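# Hang a picture by its wire on two wall hooks

## Task

Lift the picture and hang it on both wall hooks by the wire across its back, so that it ends up upright, facing outward and level; letting it drop onto the hooks counts as failure.

## Robot and tools

Robot: two arms, left_arm and right_arm, each ending in a two-finger gripper. The left arm's base sits near y = +0.357 m and the right arm's near y = -0.263 m (z about 0.04-0.05 m), each turned only a degree or so about z. A camera stand is fixed to the floor behind the arms.

Frame: everything uses the scene frame. Its origin is at table-top height, halfway between the nominal arm bases; +x points out over the table, +z up, and +y toward left_arm. Arm names do not match image left/right. Each gripper's fingers extend along its own +z and close along its own y. Reported end_effector_position (m) is the point between the finger pads, just behind the tips; end_effector_quat_wxyz is its orientation. Both can be off by a few cm, more at long reach.

execute_actions(actions, cameras): actions is a list of actions; each action is a table of at most 15 rows, one row per 1/30 s step; a short table repeats its final row until 15 steps are done. Every row has 14 numbers in [-1, 1]: left_arm dx, dy, dz, rx, ry, rz, opening, then right_arm's seven in the same order. Both arms always appear. dx..rz are offsets along scene axes from that arm's Hand target as it was when the action began (not from the previous row); 1.0 equals 0.6 m or 180 degrees; rx, ry, rz form one rotation vector, turned about the Hand target's position. Repeating an offset in a new action moves further. A translation longer than 1.0 is scaled back along its direction. Opening is absolute, not an offset: +1 fully open (about 87 mm between pads), +0.5 about 69 mm, 0 about 43 mm, -0.5 about 18 mm, -1 shut. Sending 0 for an arm's six pose numbers re-commands its current Hand target; a 0 opening is a real command, so resend the present opening to leave a gripper alone. cameras: list of names, ["all"], or []; images come only when asked or when actions is empty.

move(target, speed, blend, opening_speed, blocking, cameras): target is one 14-number row, or a list of up to 15 such rows, laid out and scaled like an action row; every row's offsets count from the Hand targets at the move's start, not from the previous row. Grippers travel straight lines, ending together, at least 0.5 s and at most 10 s (then stopping short). speed: m/s, 0.002 to 2.9 (default 0.25), rotation capped at twice that in rad/s; one value or one per target. blend: metres of corner rounding per waypoint; 0 stops at each. opening_speed: rate of opening change per second on the -1..+1 scale, at least 0.2. A changed opening in a later waypoint is applied only after all arms and fingers rest there. blocking=false returns after about 0.5 s while motion continues. Paths ignore obstacles and the other arm; faster moves lag, stray and hit harder, and a target set deeper past a contact presses harder. Avoid paths near an arm's own base (go around it).

wait(seconds 0 to 10, cameras): lets time pass with commands held; returns early if a running move finishes. stop(cameras): brakes a running move. zoom_image(camera, region=[x0,y0,x1,y1]): enlarges part of the newest image of cam_head_left, cam_head_right, cam_high, cam_low, cam_left_wrist or cam_right_wrist (each 672x504; region at most 504x504). finished_scene(scene): ends the current scene, given its integer number; irreversible, and the picture must stay hung with no help from the robot.

Results: each arm's pose, Hand target (last commanded pose after clipping; next offsets start from it), joint positions, velocities and torques, grip_measured (same scale as the opening command), Tool commands. A move adds a move: line: done (within 10 mm and 2 degrees), off_target, moving, held, fault, plus limits such as paced (pose clipped) or held (steps withheld). Neither word proves contact or its absence.

Behaviour: commanded orientation is clipped to 40 degrees from the measured one each step. Friction and weight leave grippers short, low or tilted; check after each move and correct with an offset. A blocked arm keeps pushing until sent back past its gripper. To grip, command an opening roughly 0.04 below the grip_measured value at first contact for full force (about 20 N per pad); less margin grips lighter. Fast closing squeezes harder.

Avoid: dropping or releasing a moving picture (lower it gently until the wire sits on both hooks before opening), hard hits on the wall, table or fixed parts, anything leaving the table, arms or grippers touching each other or gripping the other arm's fingers, strain on wrist camera cables, and prolonged stretched or loaded arms, which heat motors (MOTOR HOT at 75 °C, fold-away fault at 90 °C). Objects may occasionally be nudged by outside pushes.

Each tool is called after "Call:" as a command line: name --argument value for each argument, lists and objects as JSON in quotes; but a table of rows of numbers goes row by row, as --pt "numbers of a row", without its own name.

## Session

Call:
execute_actions --actions '[]'

Scene clock: 0.00 s.
left_arm: end_effector_position=(+0.4157, +0.3596, +0.1151) grip_measured=+1.000 end_effector_quat_wxyz=(+0.593, -0.019, +0.805, +0.008) | right_arm: end_effector_position=(+0.3579, -0.2489, +0.0802) grip_measured=+1.000 end_effector_quat_wxyz=(+0.544, -0.001, +0.839, -0.026)
Joint positions: left_arm=[0.021 1.518 0.381 0.835 -0.047 -0.025 1] | right_arm=[0.051 1.539 0.392 0.724 0.131 0.011 1]
Joint velocities: within noise
Joint torques (N m): no reading
Heat: left arm: 26 °C; right arm: 26 °C.
Hand target: left_arm +0.4172, +0.3596, +0.1179; +0.595, -0.019, +0.803, +0.008 | right_arm +0.3636, -0.2484, +0.0896; +0.556, +0.001, +0.831, -0.024
Tool commands: left_gripper/opening=+1.0 right_gripper/opening=+1.0

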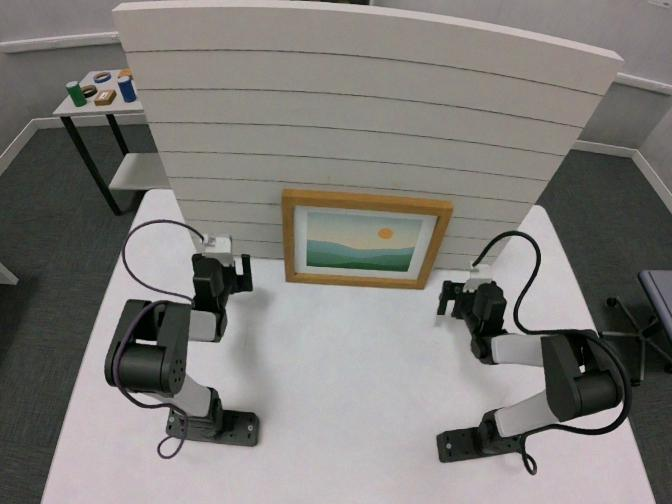

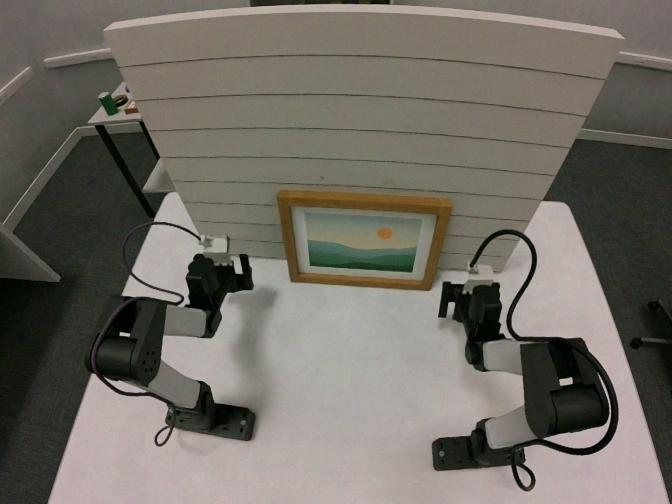

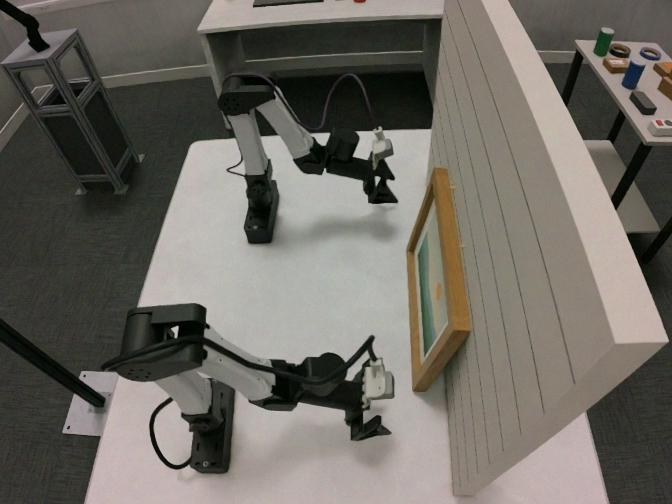

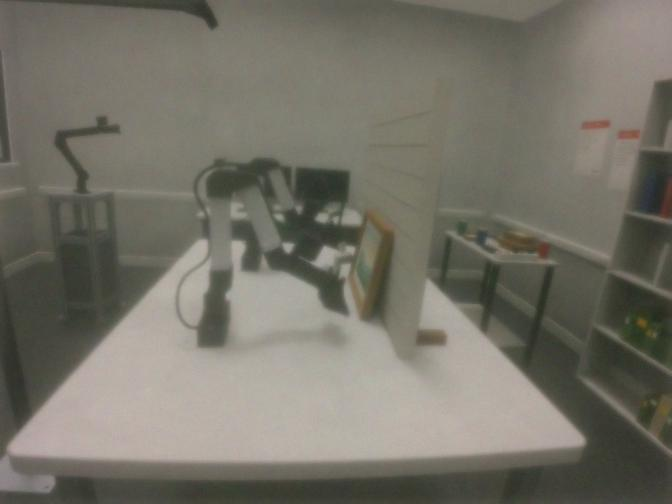

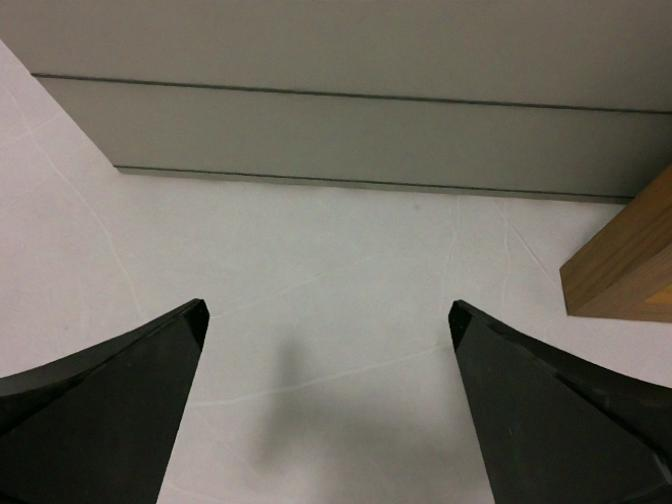

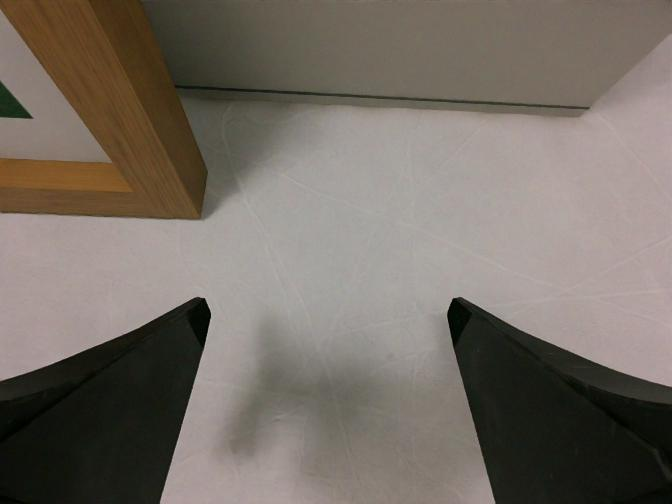

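Call:
zoom_image --camera "cam_high" --region '[380, 130, 540, 400]'

Call:
zoom_image --camera "cam_head_left" --region '[260, 140, 480, 300]'

Call:
zoom_image --camera "cam_head_right" --region '[260, 140, 480, 300]'

Call:
zoom_image --camera "cam_low" --region '[320, 160, 460, 360]'

Scaled by 1.867 from the camera's 672x504 image, which has a finer 960x720 frame.

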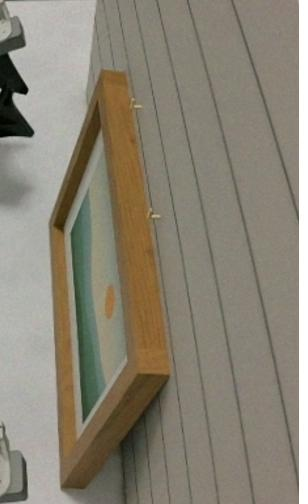

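Scaled by 2.291 from the camera's 672x504 image, which has a finer 960x720 frame.

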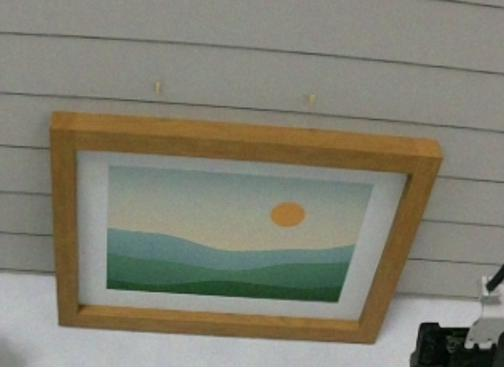

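Scaled by 2.291 from the camera's 672x504 image, which has a finer 960x720 frame.

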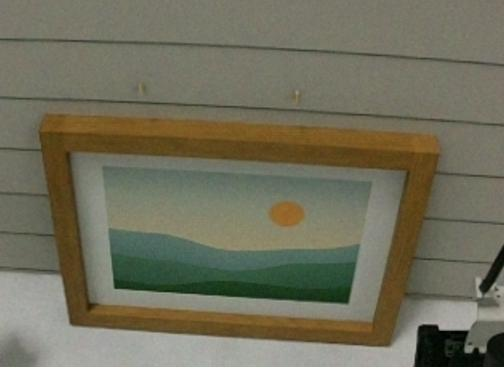

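Scaled by 2.520 from the camera's 672x504 image, which has a finer 960x720 frame.

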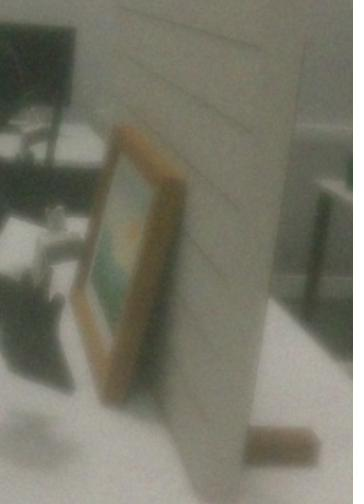

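Call:
move --target '[-0.095,-0.258,0.12,0,-0.05,-0.011,0.3,-0.006,0.131,0.167,0,-0.08,0.014,0.3]' --cameras '["all"]'

Scene clock: 22.37 s.
left_arm: end_effector_position=(+0.3561, +0.2077, +0.1813) grip_measured=+0.300 end_effector_quat_wxyz=(+0.652, +0.006, +0.758, -0.002) | right_arm: end_effector_position=(+0.3530, -0.1733, +0.1687) grip_measured=+0.300 end_effector_quat_wxyz=(+0.637, -0.025, +0.771, -0.018)
Joint positions: left_arm=[-0.705 1.287 0.399 0.687 -0.717 -0.128 0.65] | right_arm=[0.37 1.314 0.426 0.682 0.405 0.023 0.65]
Joint torques (N m): left_arm=[-0.58 -3.37 8.09 1.5 -0.26 -0.12] | right_arm=[0.88 -4.79 10.66 1.81 0.1 0.14]
Heat: left arm: 28 °C; right arm: 28 °C.
Hand target: left_arm +0.3602, +0.2048, +0.1897; +0.656, -0.005, +0.755, -0.004 | right_arm +0.3600, -0.1698, +0.1899; +0.657, -0.014, +0.754, -0.012
Off the commanded pose: left_arm 0.010 m, 2 deg | right_arm 0.022 m, 3 deg.
move: off_target (right_arm)
camera_calibration:
cam_left_wrist: T_world_to_cam=[[-0.00528685, -0.999982, 0.00287038, 0.206537], [-0.857365, 0.00305543, -0.514699, 0.418696], [0.514681, -0.0051821, -0.857366, 0.120584], [0, 0, 0, 1]] pos_world=[0.298005, 0.205878, 0.318294]
cam_right_wrist: T_world_to_cam=[[0.0261888, -0.997171, 0.070459, -0.195472], [-0.876122, -0.0568361, -0.478728, 0.401445], [0.481378, -0.0491933, -0.875131, 0.114082], [0, 0, 0, 1]] pos_world=[0.301917, -0.16649, 0.305792]

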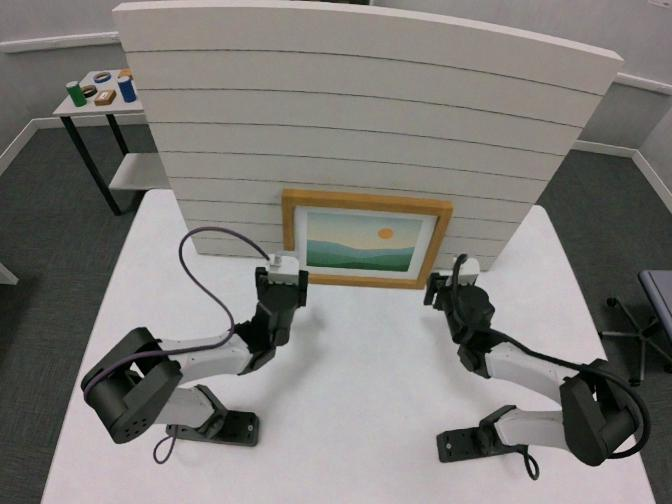

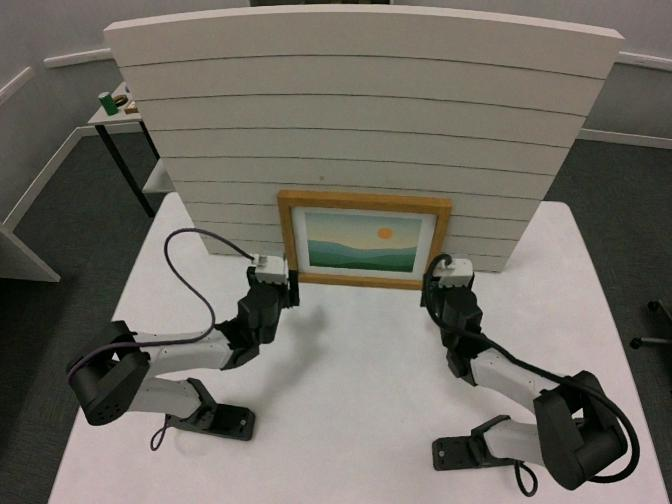

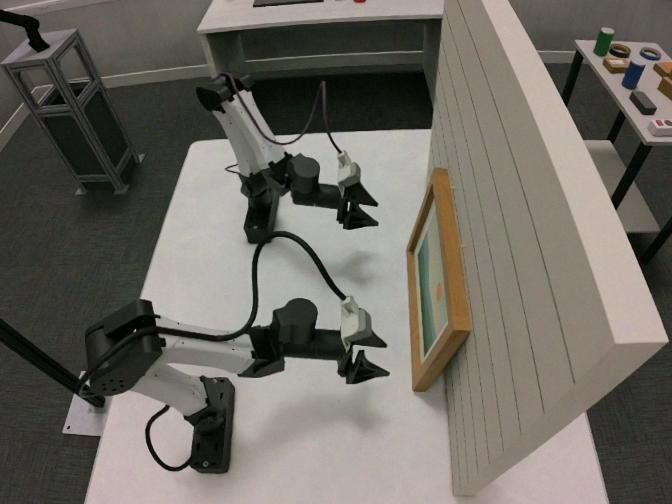

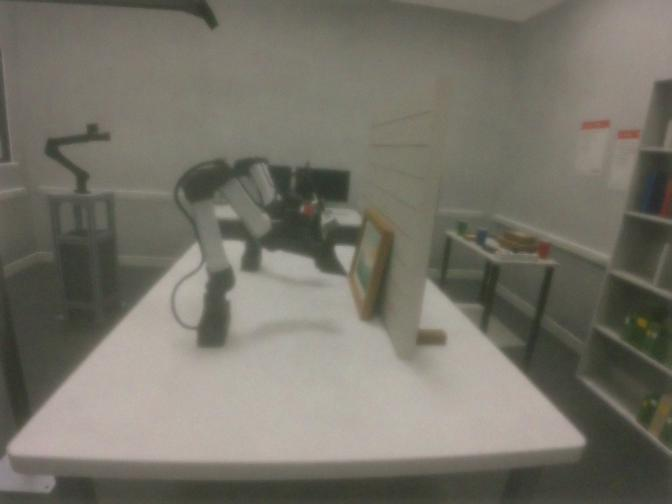

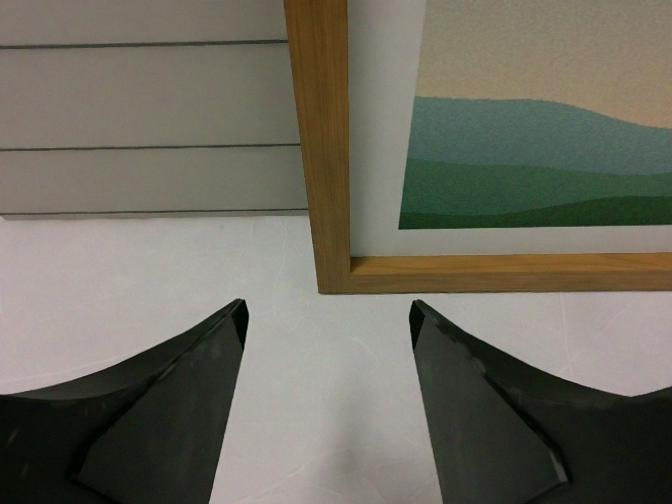

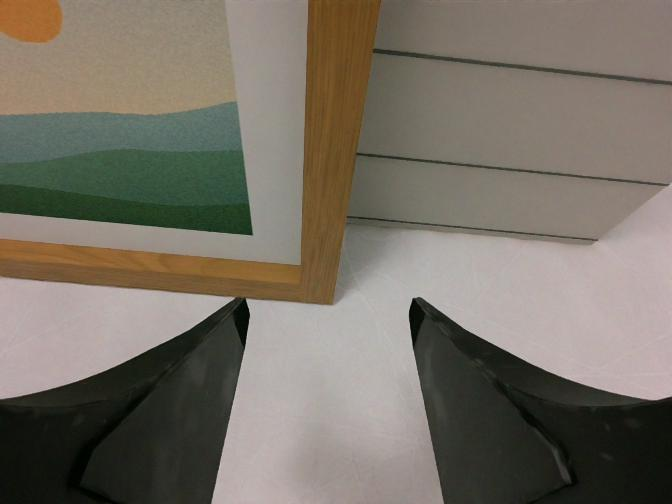

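Call:
move --target '[0.155,0.008,0.035,0,0,0,0.3,0.16,0.0,0.06,0,0,0,0.3]' --cameras '["cam_head_left","cam_high","cam_left_wrist","cam_right_wrist"]' --speed 0.12

Scene clock: 27.17 s.
left_arm: end_effector_position=(+0.4473, +0.2121, +0.2063) grip_measured=+0.300 end_effector_quat_wxyz=(+0.655, -0.010, +0.755, -0.004) | right_arm: end_effector_position=(+0.4470, -0.1726, +0.2119) grip_measured=+0.300 end_effector_quat_wxyz=(+0.644, -0.012, +0.764, -0.019)
Joint positions: left_arm=[-0.488 1.534 0.697 0.673 -0.523 -0.102 0.65] | right_arm=[0.259 1.576 0.826 0.571 0.314 0.01 0.65]
Joint torques (N m): left_arm=[0.24 -5 8.24 1.58 0.02 0.09] | right_arm=[-0.34 -5.19 11.52 1.82 -0.16 0.07]
Heat: left arm: 28 °C; right arm: 29 °C.
Hand target: left_arm +0.4532, +0.2095, +0.2108; +0.656, -0.005, +0.755, -0.004 | right_arm +0.4560, -0.1699, +0.2258; +0.657, -0.015, +0.754, -0.012
Off the commanded pose: left_arm 0.008 m, 1 deg | right_arm 0.017 m, 2 deg.
move: off_target (right_arm)
camera_calibration:
cam_left_wrist: T_world_to_cam=[[0.0164707, -0.999497, 0.0270862, 0.196412], [-0.852553, -0.0281921, -0.521879, 0.515659], [0.522381, -0.0144967, -0.852589, 0.0926524], [0, 0, 0, 1]] pos_world=[0.387992, 0.212194, 0.342786]
cam_right_wrist: T_world_to_cam=[[0.00533389, -0.998374, 0.0567457, -0.188262], [-0.867343, -0.032861, -0.496625, 0.50862], [0.497682, -0.046569, -0.866108, 0.09792], [0, 0, 0, 1]] pos_world=[0.39342, -0.166682, 0.348086]
Images, in order (width x height): cam_head_left 672x504, cam_high 672x504, cam_left_wrist 672x504, cam_right_wrist 672x504.

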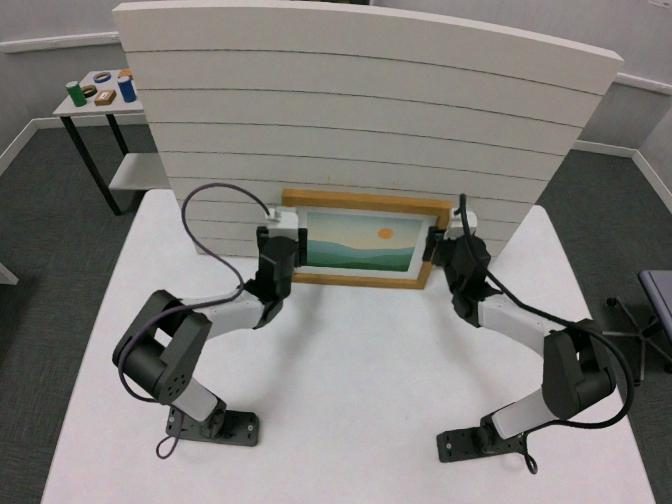

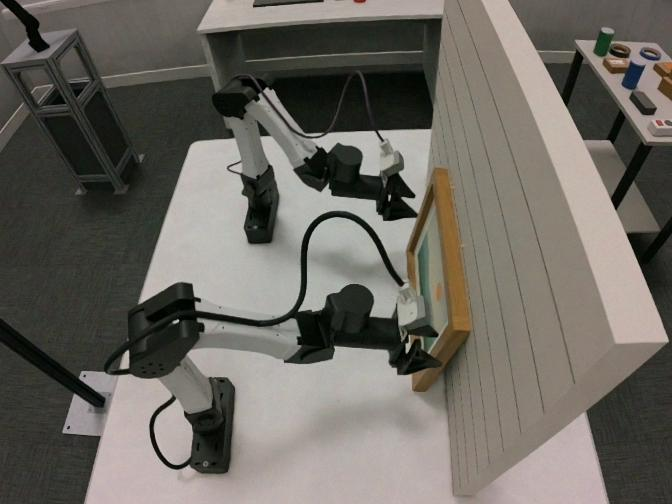

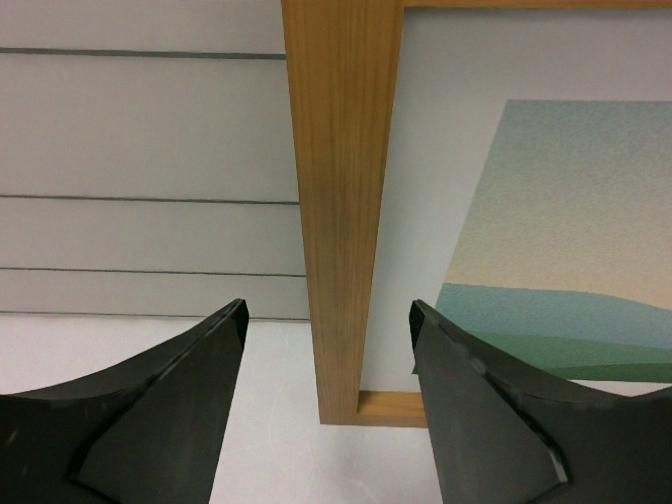

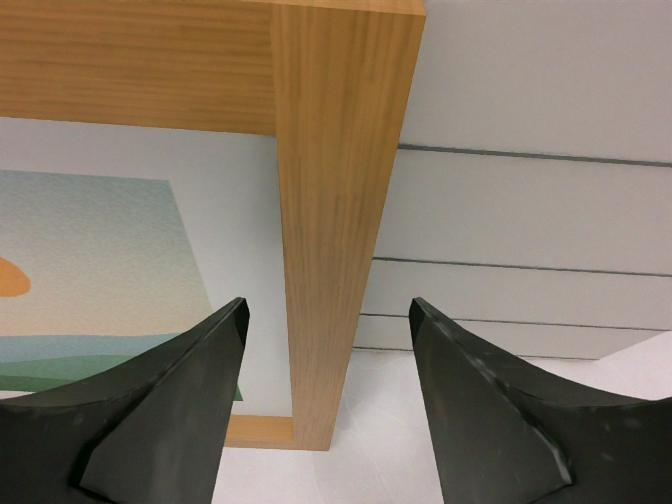

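Call:
move --target '[0.055,0.0,-0.008,0,0,0,0.3,0.055,0.0,-0.012,0,-0.01,0,0.3]' --cameras '["cam_high","cam_left_wrist","cam_right_wrist","cam_head_right"]' --speed 0.06

Scene clock: 30.00 s.
left_arm: end_effector_position=(+0.4779, +0.2125, +0.1969) grip_measured=+0.300 end_effector_quat_wxyz=(+0.647, -0.006, +0.762, +0.000) | right_arm: end_effector_position=(+0.4690, -0.1683, +0.1941) grip_measured=+0.300 end_effector_quat_wxyz=(+0.637, -0.026, +0.770, -0.018)
Joint positions: left_arm=[-0.439 1.652 0.796 0.673 -0.475 -0.093 0.65] | right_arm=[0.244 1.689 0.887 0.604 0.28 -0.006 0.65]
Joint torques (N m): left_arm=[0.32 -5.91 8.28 1.79 0.03 0.09] | right_arm=[-1.42 -4.6 12.82 2.35 -0.09 0.11]
Heat: left arm: 28 °C; right arm: 30 °C.
Hand target: left_arm +0.4861, +0.2097, +0.2059; +0.656, -0.005, +0.755, -0.004 | right_arm +0.4890, -0.1699, +0.2188; +0.668, -0.014, +0.743, -0.012
Off the commanded pose: left_arm 0.013 m, 1 deg | right_arm 0.032 m, 5 deg.
move: off_target (left_arm, right_arm)
camera_calibration:
cam_left_wrist: T_world_to_cam=[[0.0167025, -0.999725, 0.016482, 0.198569], [-0.863253, -0.0227359, -0.50426, 0.537318], [0.504496, -0.00580579, -0.863395, 0.0775153], [0, 0, 0, 1]] pos_world=[0.421419, 0.211181, 0.334601]
cam_right_wrist: T_world_to_cam=[[0.0276669, -0.996998, 0.0723119, -0.196325], [-0.876025, -0.0590254, -0.47864, 0.515154], [0.481472, -0.0501045, -0.875028, 0.0805927], [0, 0, 0, 1]] pos_world=[0.417916, -0.16129, 0.331291]
Images, in order (width x height): cam_head_right 672x504, cam_high 672x504, cam_left_wrist 672x504, cam_right_wrist 672x504.

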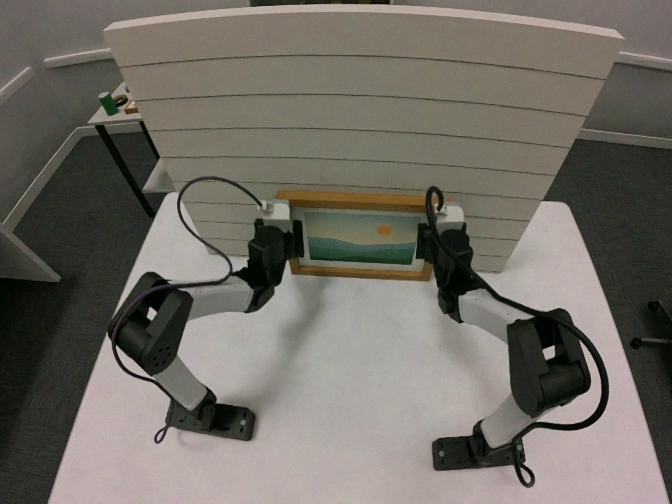

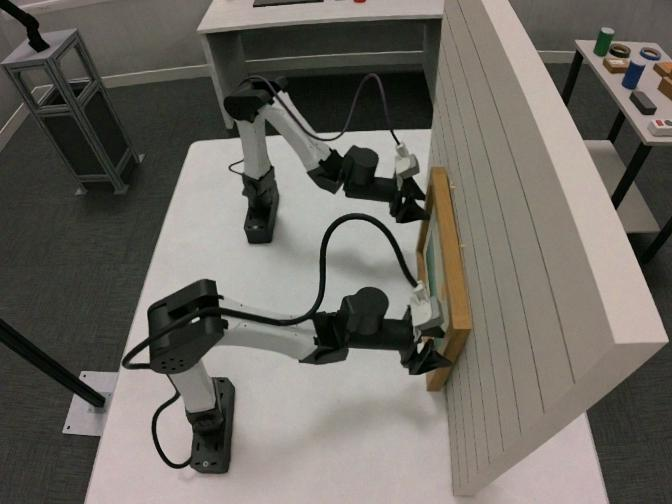

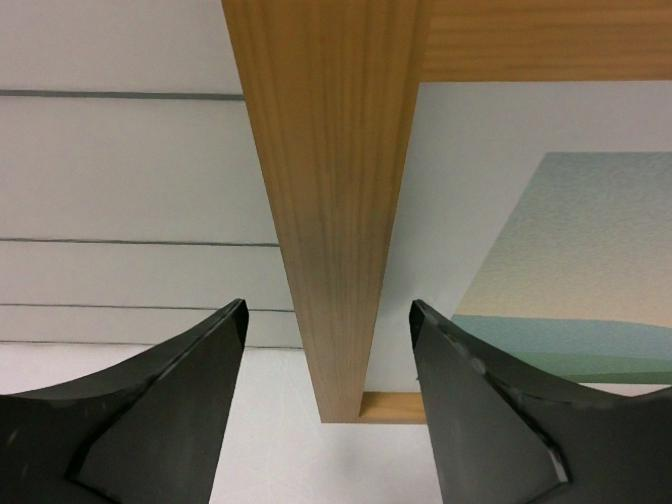

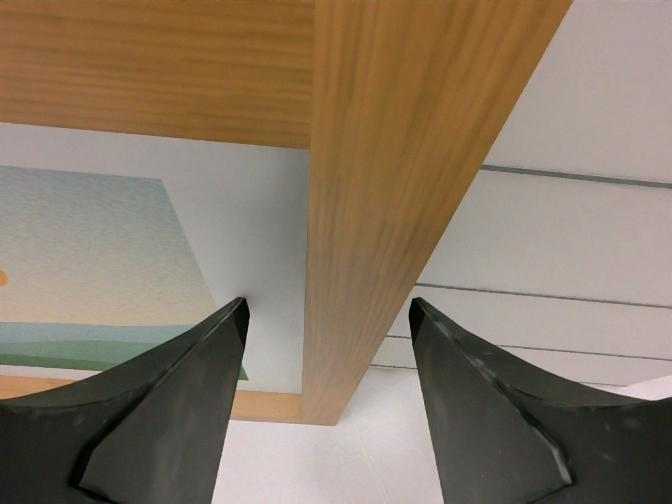

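Call:
move --target '[-0.015,0,0,0,0,0,-0.6,-0.02,0,0,0,0,0,-0.6]' --cameras '["cam_high","cam_left_wrist","cam_right_wrist"]' --speed 0.05 --opening_speed 0.6

Scene clock: 34.17 s.
left_arm: end_effector_position=(+0.4776, +0.2115, +0.1968) grip_measured=-0.338 end_effector_quat_wxyz=(+0.647, -0.005, +0.762, -0.001) | right_arm: end_effector_position=(+0.4694, -0.1693, +0.1942) grip_measured=-0.323 end_effector_quat_wxyz=(+0.637, -0.025, +0.770, -0.017)
Joint positions: left_arm=[-0.441 1.652 0.796 0.673 -0.474 -0.093 0.331] | right_arm=[0.24 1.689 0.887 0.605 0.276 -0.005 0.338]
Joint torques (N m): left_arm=[-0.69 -8.42 5.87 1.8 -0.09 0.06] | right_arm=[-0.09 -7.6 8.76 2.38 0.05 0.12]
Heat: left arm: 29 °C; right arm: 31 °C.
Hand target: left_arm +0.4771, +0.2096, +0.2059; +0.656, -0.005, +0.755, -0.004 | right_arm +0.4770, -0.1698, +0.2187; +0.668, -0.014, +0.744, -0.012
Off the commanded pose: left_arm 0.009 m, 1 deg | right_arm 0.026 m, 5 deg.
move: off_target (right_arm)
camera_calibration:
cam_left_wrist: T_world_to_cam=[[0.0140964, -0.999764, 0.0165386, 0.198865], [-0.863303, -0.0205142, -0.504269, 0.536548], [0.50449, -0.00716944, -0.863388, 0.0778628], [0, 0, 0, 1]] pos_world=[0.421119, 0.210383, 0.334501]
cam_right_wrist: T_world_to_cam=[[0.0281524, -0.997137, 0.0701855, -0.197153], [-0.875963, -0.0584345, -0.478827, 0.515472], [0.481557, -0.0479997, -0.875099, 0.080715], [0, 0, 0, 1]] pos_world=[0.418215, -0.162592, 0.331293]
Images, in order (width x height): cam_high 672x504, cam_left_wrist 672x504, cam_right_wrist 672x504.

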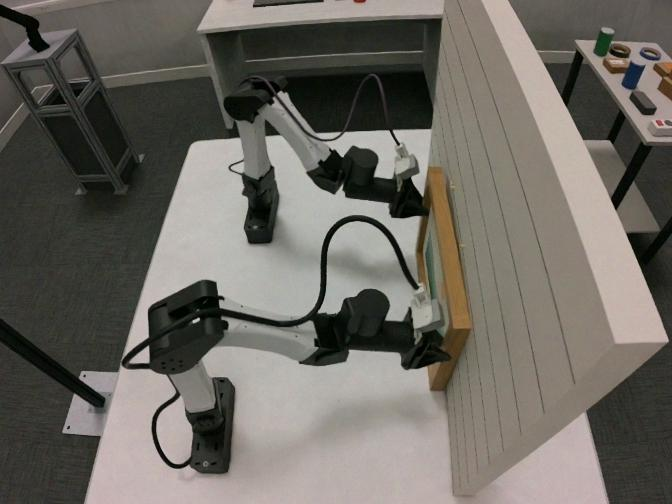

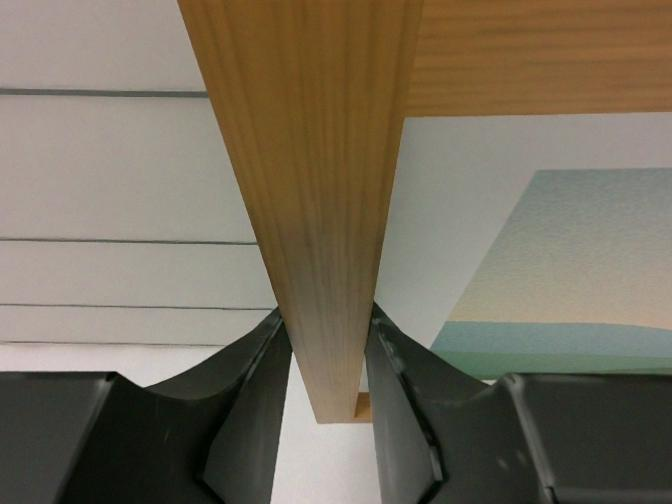

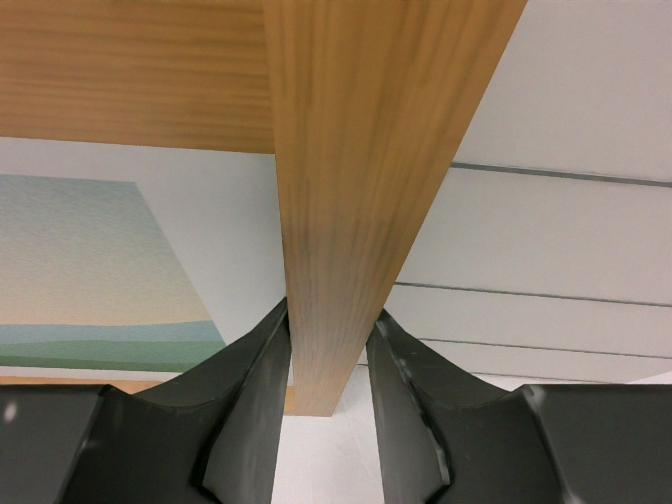

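Call:
move --pt "-0.15 0 0.08 0 0 0 -0.6 -0.15 0 0.08 0 0 0 -0.6" --pt "-0.2 0 0.13 0 0.22 0 -0.6 -0.2 0 0.13 0 0.22 0 -0.6" --cameras '["all"]' --speed 0.15 --blend 0.03

Call:
zoom_image --camera "cam_high" --region '[330, 120, 530, 420]'

Scene clock: 40.63 s.
left_arm: end_effector_position=(+0.3484, +0.2074, +0.2673) grip_measured=-0.337 end_effector_quat_wxyz=(+0.340, -0.004, +0.940, -0.006) | right_arm: end_effector_position=(+0.3413, -0.1708, +0.2688) grip_measured=-0.325 end_effector_quat_wxyz=(+0.333, -0.024, +0.943, -0.012)
Joint positions: left_arm=[-0.515 1.48 1.495 -0.965 -0.332 -0.45 0.332] | right_arm=[0.281 1.537 1.585 -0.968 0.21 0.205 0.337]
Joint torques (N m): left_arm=[0.13 -5.65 9.98 1.15 -0.42 0.13] | right_arm=[-0.1 -6.02 13.83 1.58 0.21 0.08]
Heat: left arm: 29 °C; right arm: 32 °C.
Hand target: left_arm +0.3571, +0.2096, +0.2839; +0.362, -0.006, +0.932, -0.002 | right_arm +0.3570, -0.1698, +0.2966; +0.377, -0.017, +0.926, -0.006
Off the commanded pose: left_arm 0.019 m, 3 deg | right_arm 0.032 m, 5 deg.
move: off_target (left_arm, right_arm)
camera_calibration:
cam_left_wrist: T_world_to_cam=[[0.0136318, -0.999778, 0.0160634, 0.195796], [-0.982727, -0.0104307, 0.184764, 0.315823], [-0.184556, -0.0183046, -0.982652, 0.478121], [0, 0, 0, 1]] pos_world=[0.395939, 0.207799, 0.408328]
cam_right_wrist: T_world_to_cam=[[0.0536473, -0.997724, 0.0408626, -0.201187], [-0.978767, -0.0444326, 0.200103, 0.293957], [-0.197832, -0.05073, -0.978922, 0.466877], [0, 0, 0, 1]] pos_world=[0.390872, -0.163983, 0.406436]

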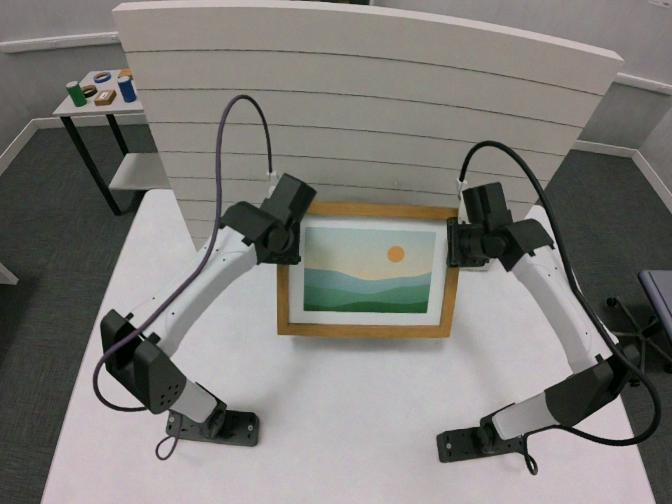

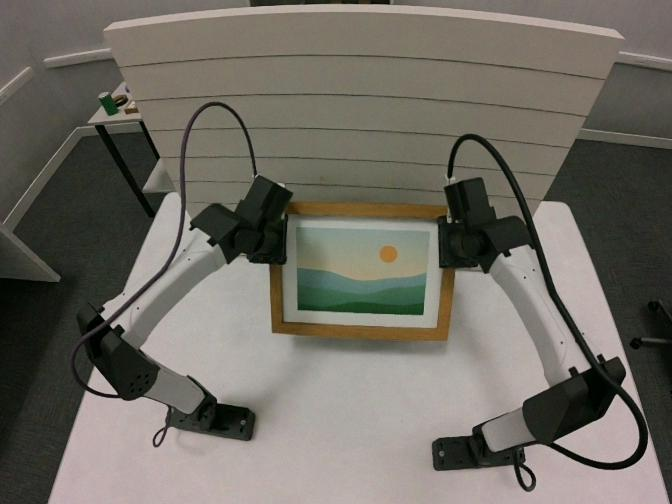

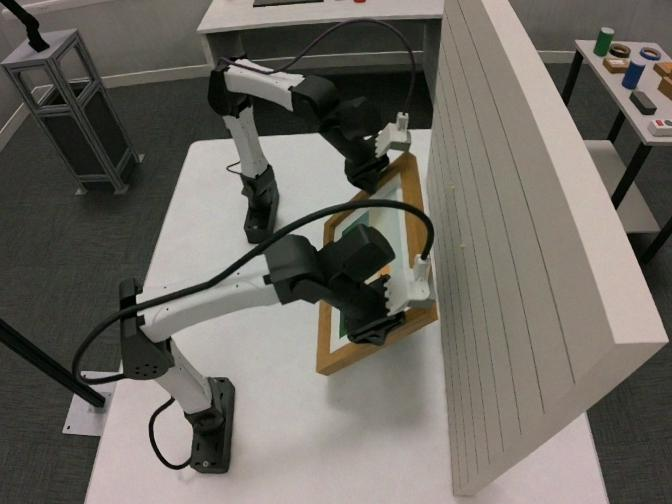

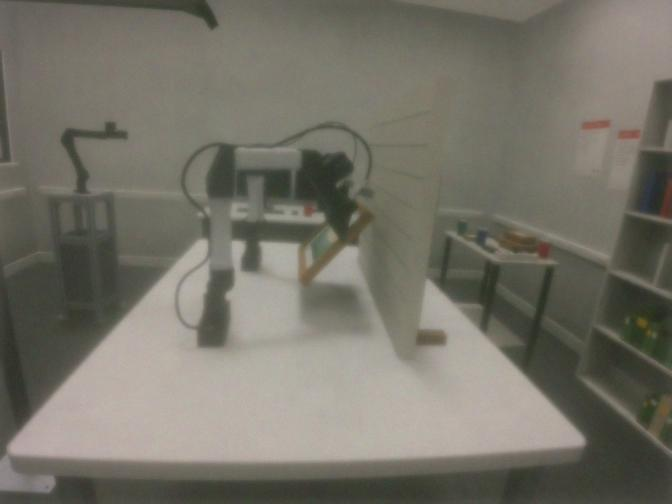

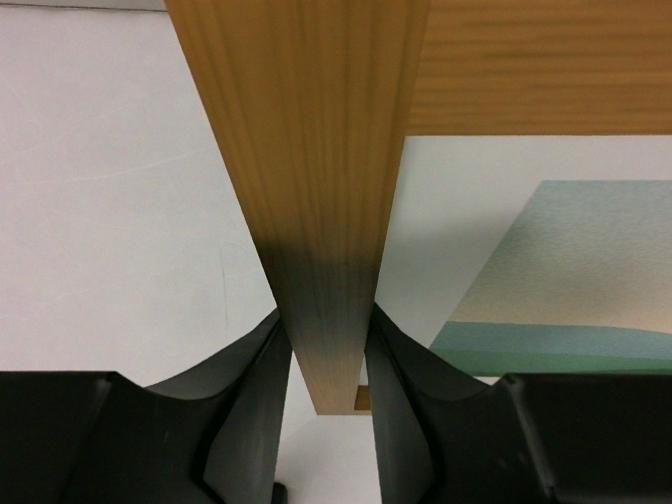

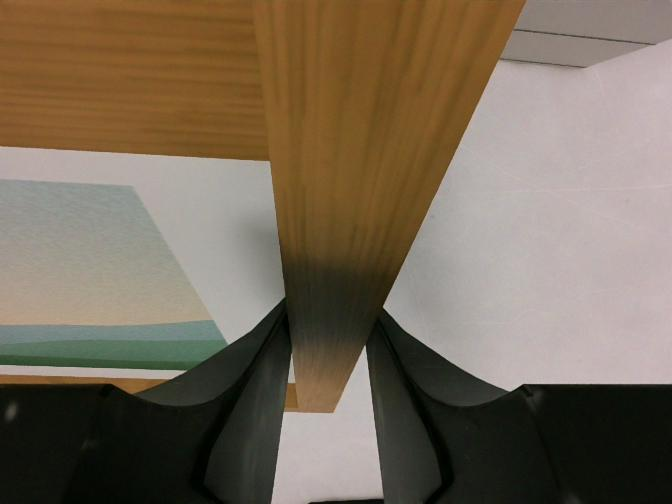

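Scaled by 1.680 from the camera's 672x504 image, which has a finer 960x720 frame.

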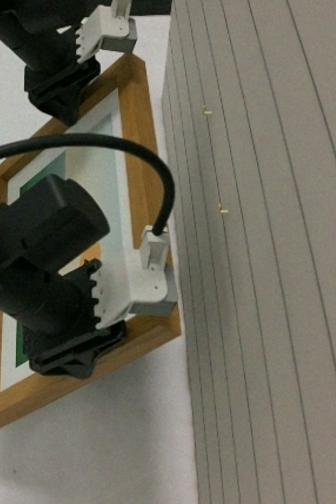

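Call:
move --target '[-0.05,0,0.0,0,-0.45,0,-0.6,-0.05,0,0.0,0,-0.45,0,-0.6]' --cameras '["cam_head_left","cam_head_right","cam_high"]' --speed 0.3

Call:
zoom_image --camera "cam_high" --region '[280, 110, 520, 430]'

Scene clock: 45.90 s.
left_arm: end_effector_position=(+0.3311, +0.2188, +0.2626) grip_measured=-0.335 end_effector_quat_wxyz=(+0.797, +0.009, +0.604, +0.002) | right_arm: end_effector_position=(+0.3291, -0.1631, +0.2543) grip_measured=-0.320 end_effector_quat_wxyz=(+0.804, -0.038, +0.594, -0.002)
Joint positions: left_arm=[-0.8 1.306 0.212 1.486 -0.783 0.299 0.333] | right_arm=[0.455 1.334 0.227 1.431 0.421 -0.203 0.34]
Joint torques (N m): left_arm=[-0.16 -3.4 4.27 2.2 0.84 0.27] | right_arm=[-1.26 -2.85 7.94 2.93 -0.25 -0.33]
Heat: left arm: 29 °C; right arm: 32 °C.
Hand target: left_arm +0.3271, +0.2097, +0.2839; +0.881, -0.004, +0.474, -0.005 | right_arm +0.3270, -0.1698, +0.2967; +0.888, -0.009, +0.459, -0.016
Off the commanded pose: left_arm 0.024 m, 18 deg | right_arm 0.043 m, 19 deg.
joint sent to its limit (left arm) — joint 4 (wrist pitch), upper limit. The joint targets are off in orientation, not in position.
joint sent to its limit (right arm) — joint 4 (wrist pitch), upper limit. The joint targets are off in orientation, not in position.
move: off_target (left_arm, right_arm)
Images, in order (width x height): cam_head_left 672x504, cam_head_right 672x504, cam_high 672x504.

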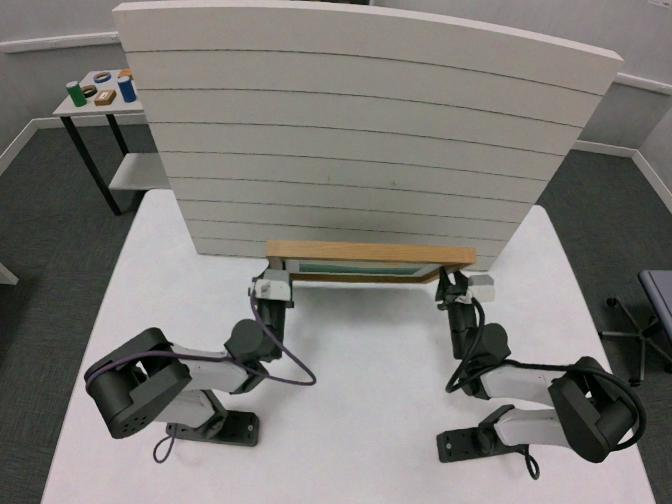

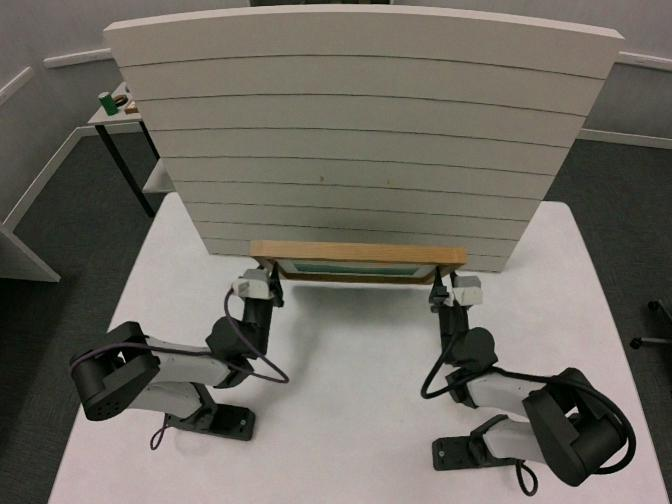

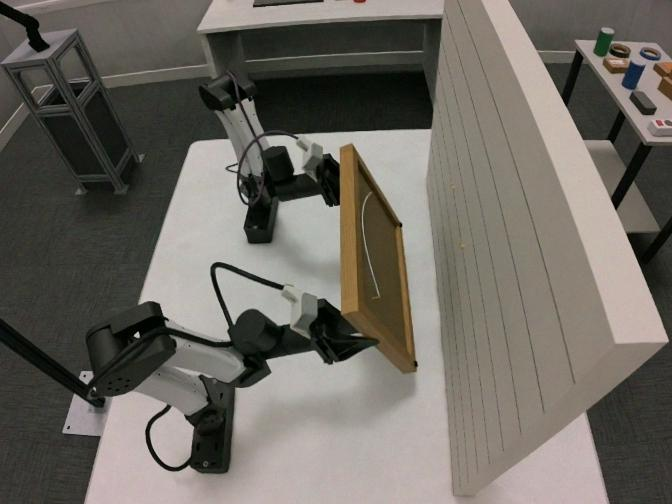

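Scaled by 1.575 from the camera's 672x504 image, which has a finer 960x720 frame.

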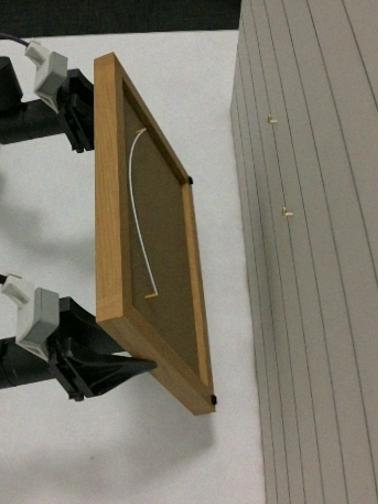

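Call:
move --target '[0.088,0.023,0.127,0,0.23,0,-0.65,0.088,0.023,0.13,0,0.227,0,-0.65]' --cameras '["all"]' --speed 0.2

Call:
zoom_image --camera "cam_high" --region '[330, 80, 530, 380]'

Call:
zoom_image --camera "cam_head_left" --region '[230, 120, 500, 300]'

Call:
zoom_image --camera "cam_low" --region '[300, 140, 460, 360]'

Scene clock: 60.13 s.
left_arm: end_effector_position=(+0.3734, +0.2245, +0.3277) grip_measured=-0.333 end_effector_quat_wxyz=(+0.628, -0.003, +0.779, +0.000) | right_arm: end_effector_position=(+0.3690, -0.1564, +0.3276) grip_measured=-0.324 end_effector_quat_wxyz=(+0.624, -0.026, +0.781, -0.018)
Joint positions: left_arm=[-0.592 1.12 0.978 -0.121 -0.614 -0.157 0.333] | right_arm=[0.402 1.213 1.064 -0.097 0.434 0.042 0.338]
Joint torques (N m): left_arm=[-0.18 -3.66 10.96 1.97 -0.18 0.39] | right_arm=[0.14 -4.36 14.46 2.36 0.16 -0.17]
Heat: left arm: 33 °C; right arm: 39 °C.
Hand target: left_arm +0.3800, +0.2234, +0.3600; +0.656, -0.005, +0.755, -0.004 | right_arm +0.3798, -0.1561, +0.3747; +0.672, -0.014, +0.740, -0.012
Off the commanded pose: left_arm 0.033 m, 4 deg | right_arm 0.048 m, 7 deg.
move: off_target (left_arm, right_arm)
camera_calibration:
cam_left_wrist: T_world_to_cam=[[0.0119432, -0.999871, 0.0107859, 0.21393], [-0.887962, -0.0155649, -0.459654, 0.50638], [0.459762, -0.00408768, -0.888033, 0.267538], [0, 0, 0, 1]] pos_world=[0.324086, 0.222878, 0.468035]
cam_right_wrist: T_world_to_cam=[[0.0287155, -0.996943, 0.0726708, -0.191882], [-0.891615, -0.0584118, -0.449011, 0.488255], [0.451883, -0.0519008, -0.890566, 0.261795], [0, 0, 0, 1]] pos_world=[0.322544, -0.149188, 0.466322]

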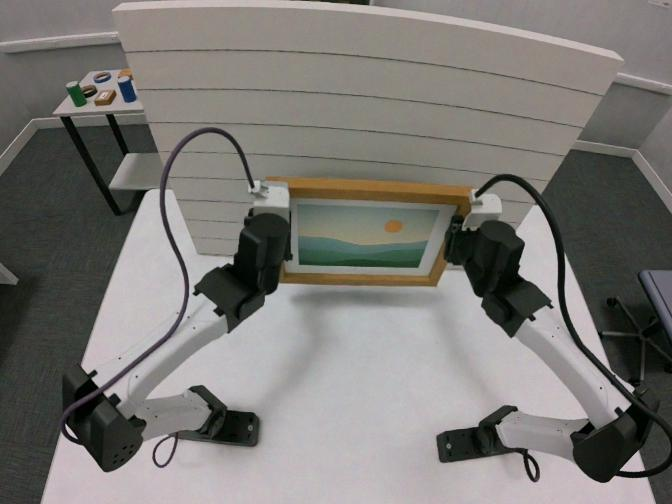

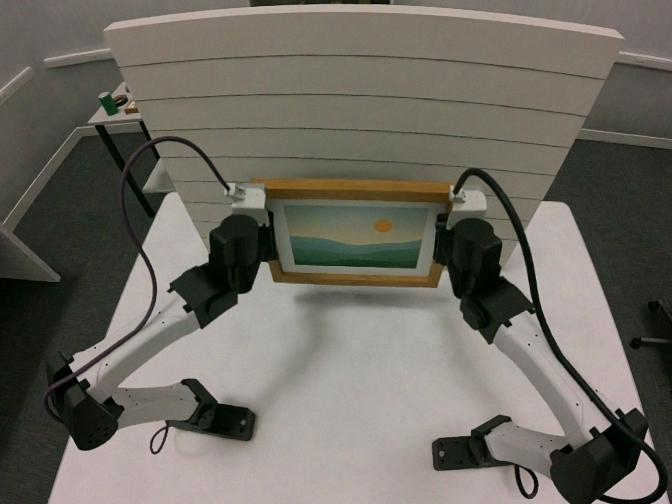

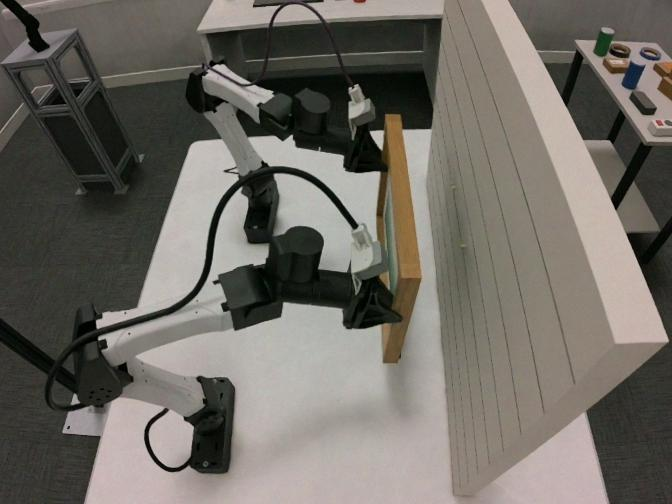

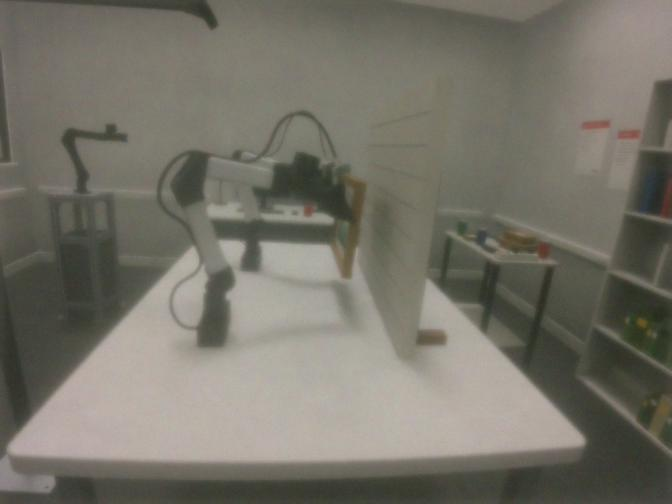

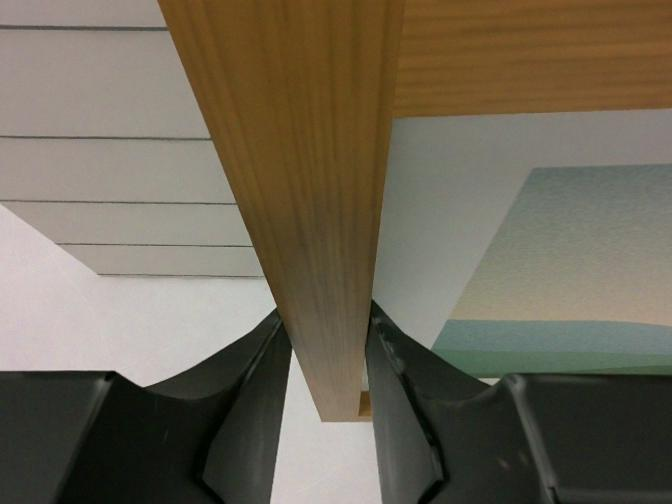

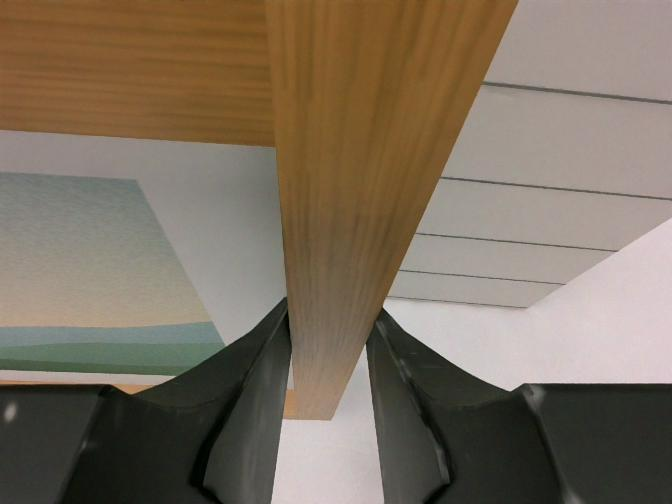

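Scaled by 1.680 from the camera's 672x504 image, which has a finer 960x720 frame.

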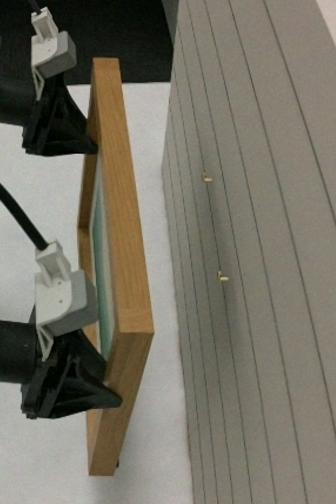

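Scaled by 1.867 from the camera's 672x504 image, which has a finer 960x720 frame.

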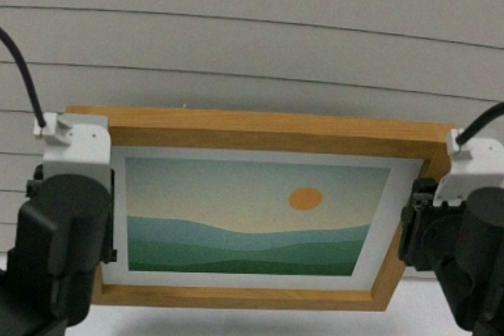

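Scaled by 2.291 from the camera's 672x504 image, which has a finer 960x720 frame.

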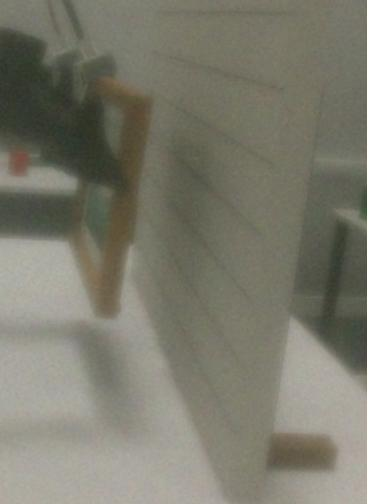

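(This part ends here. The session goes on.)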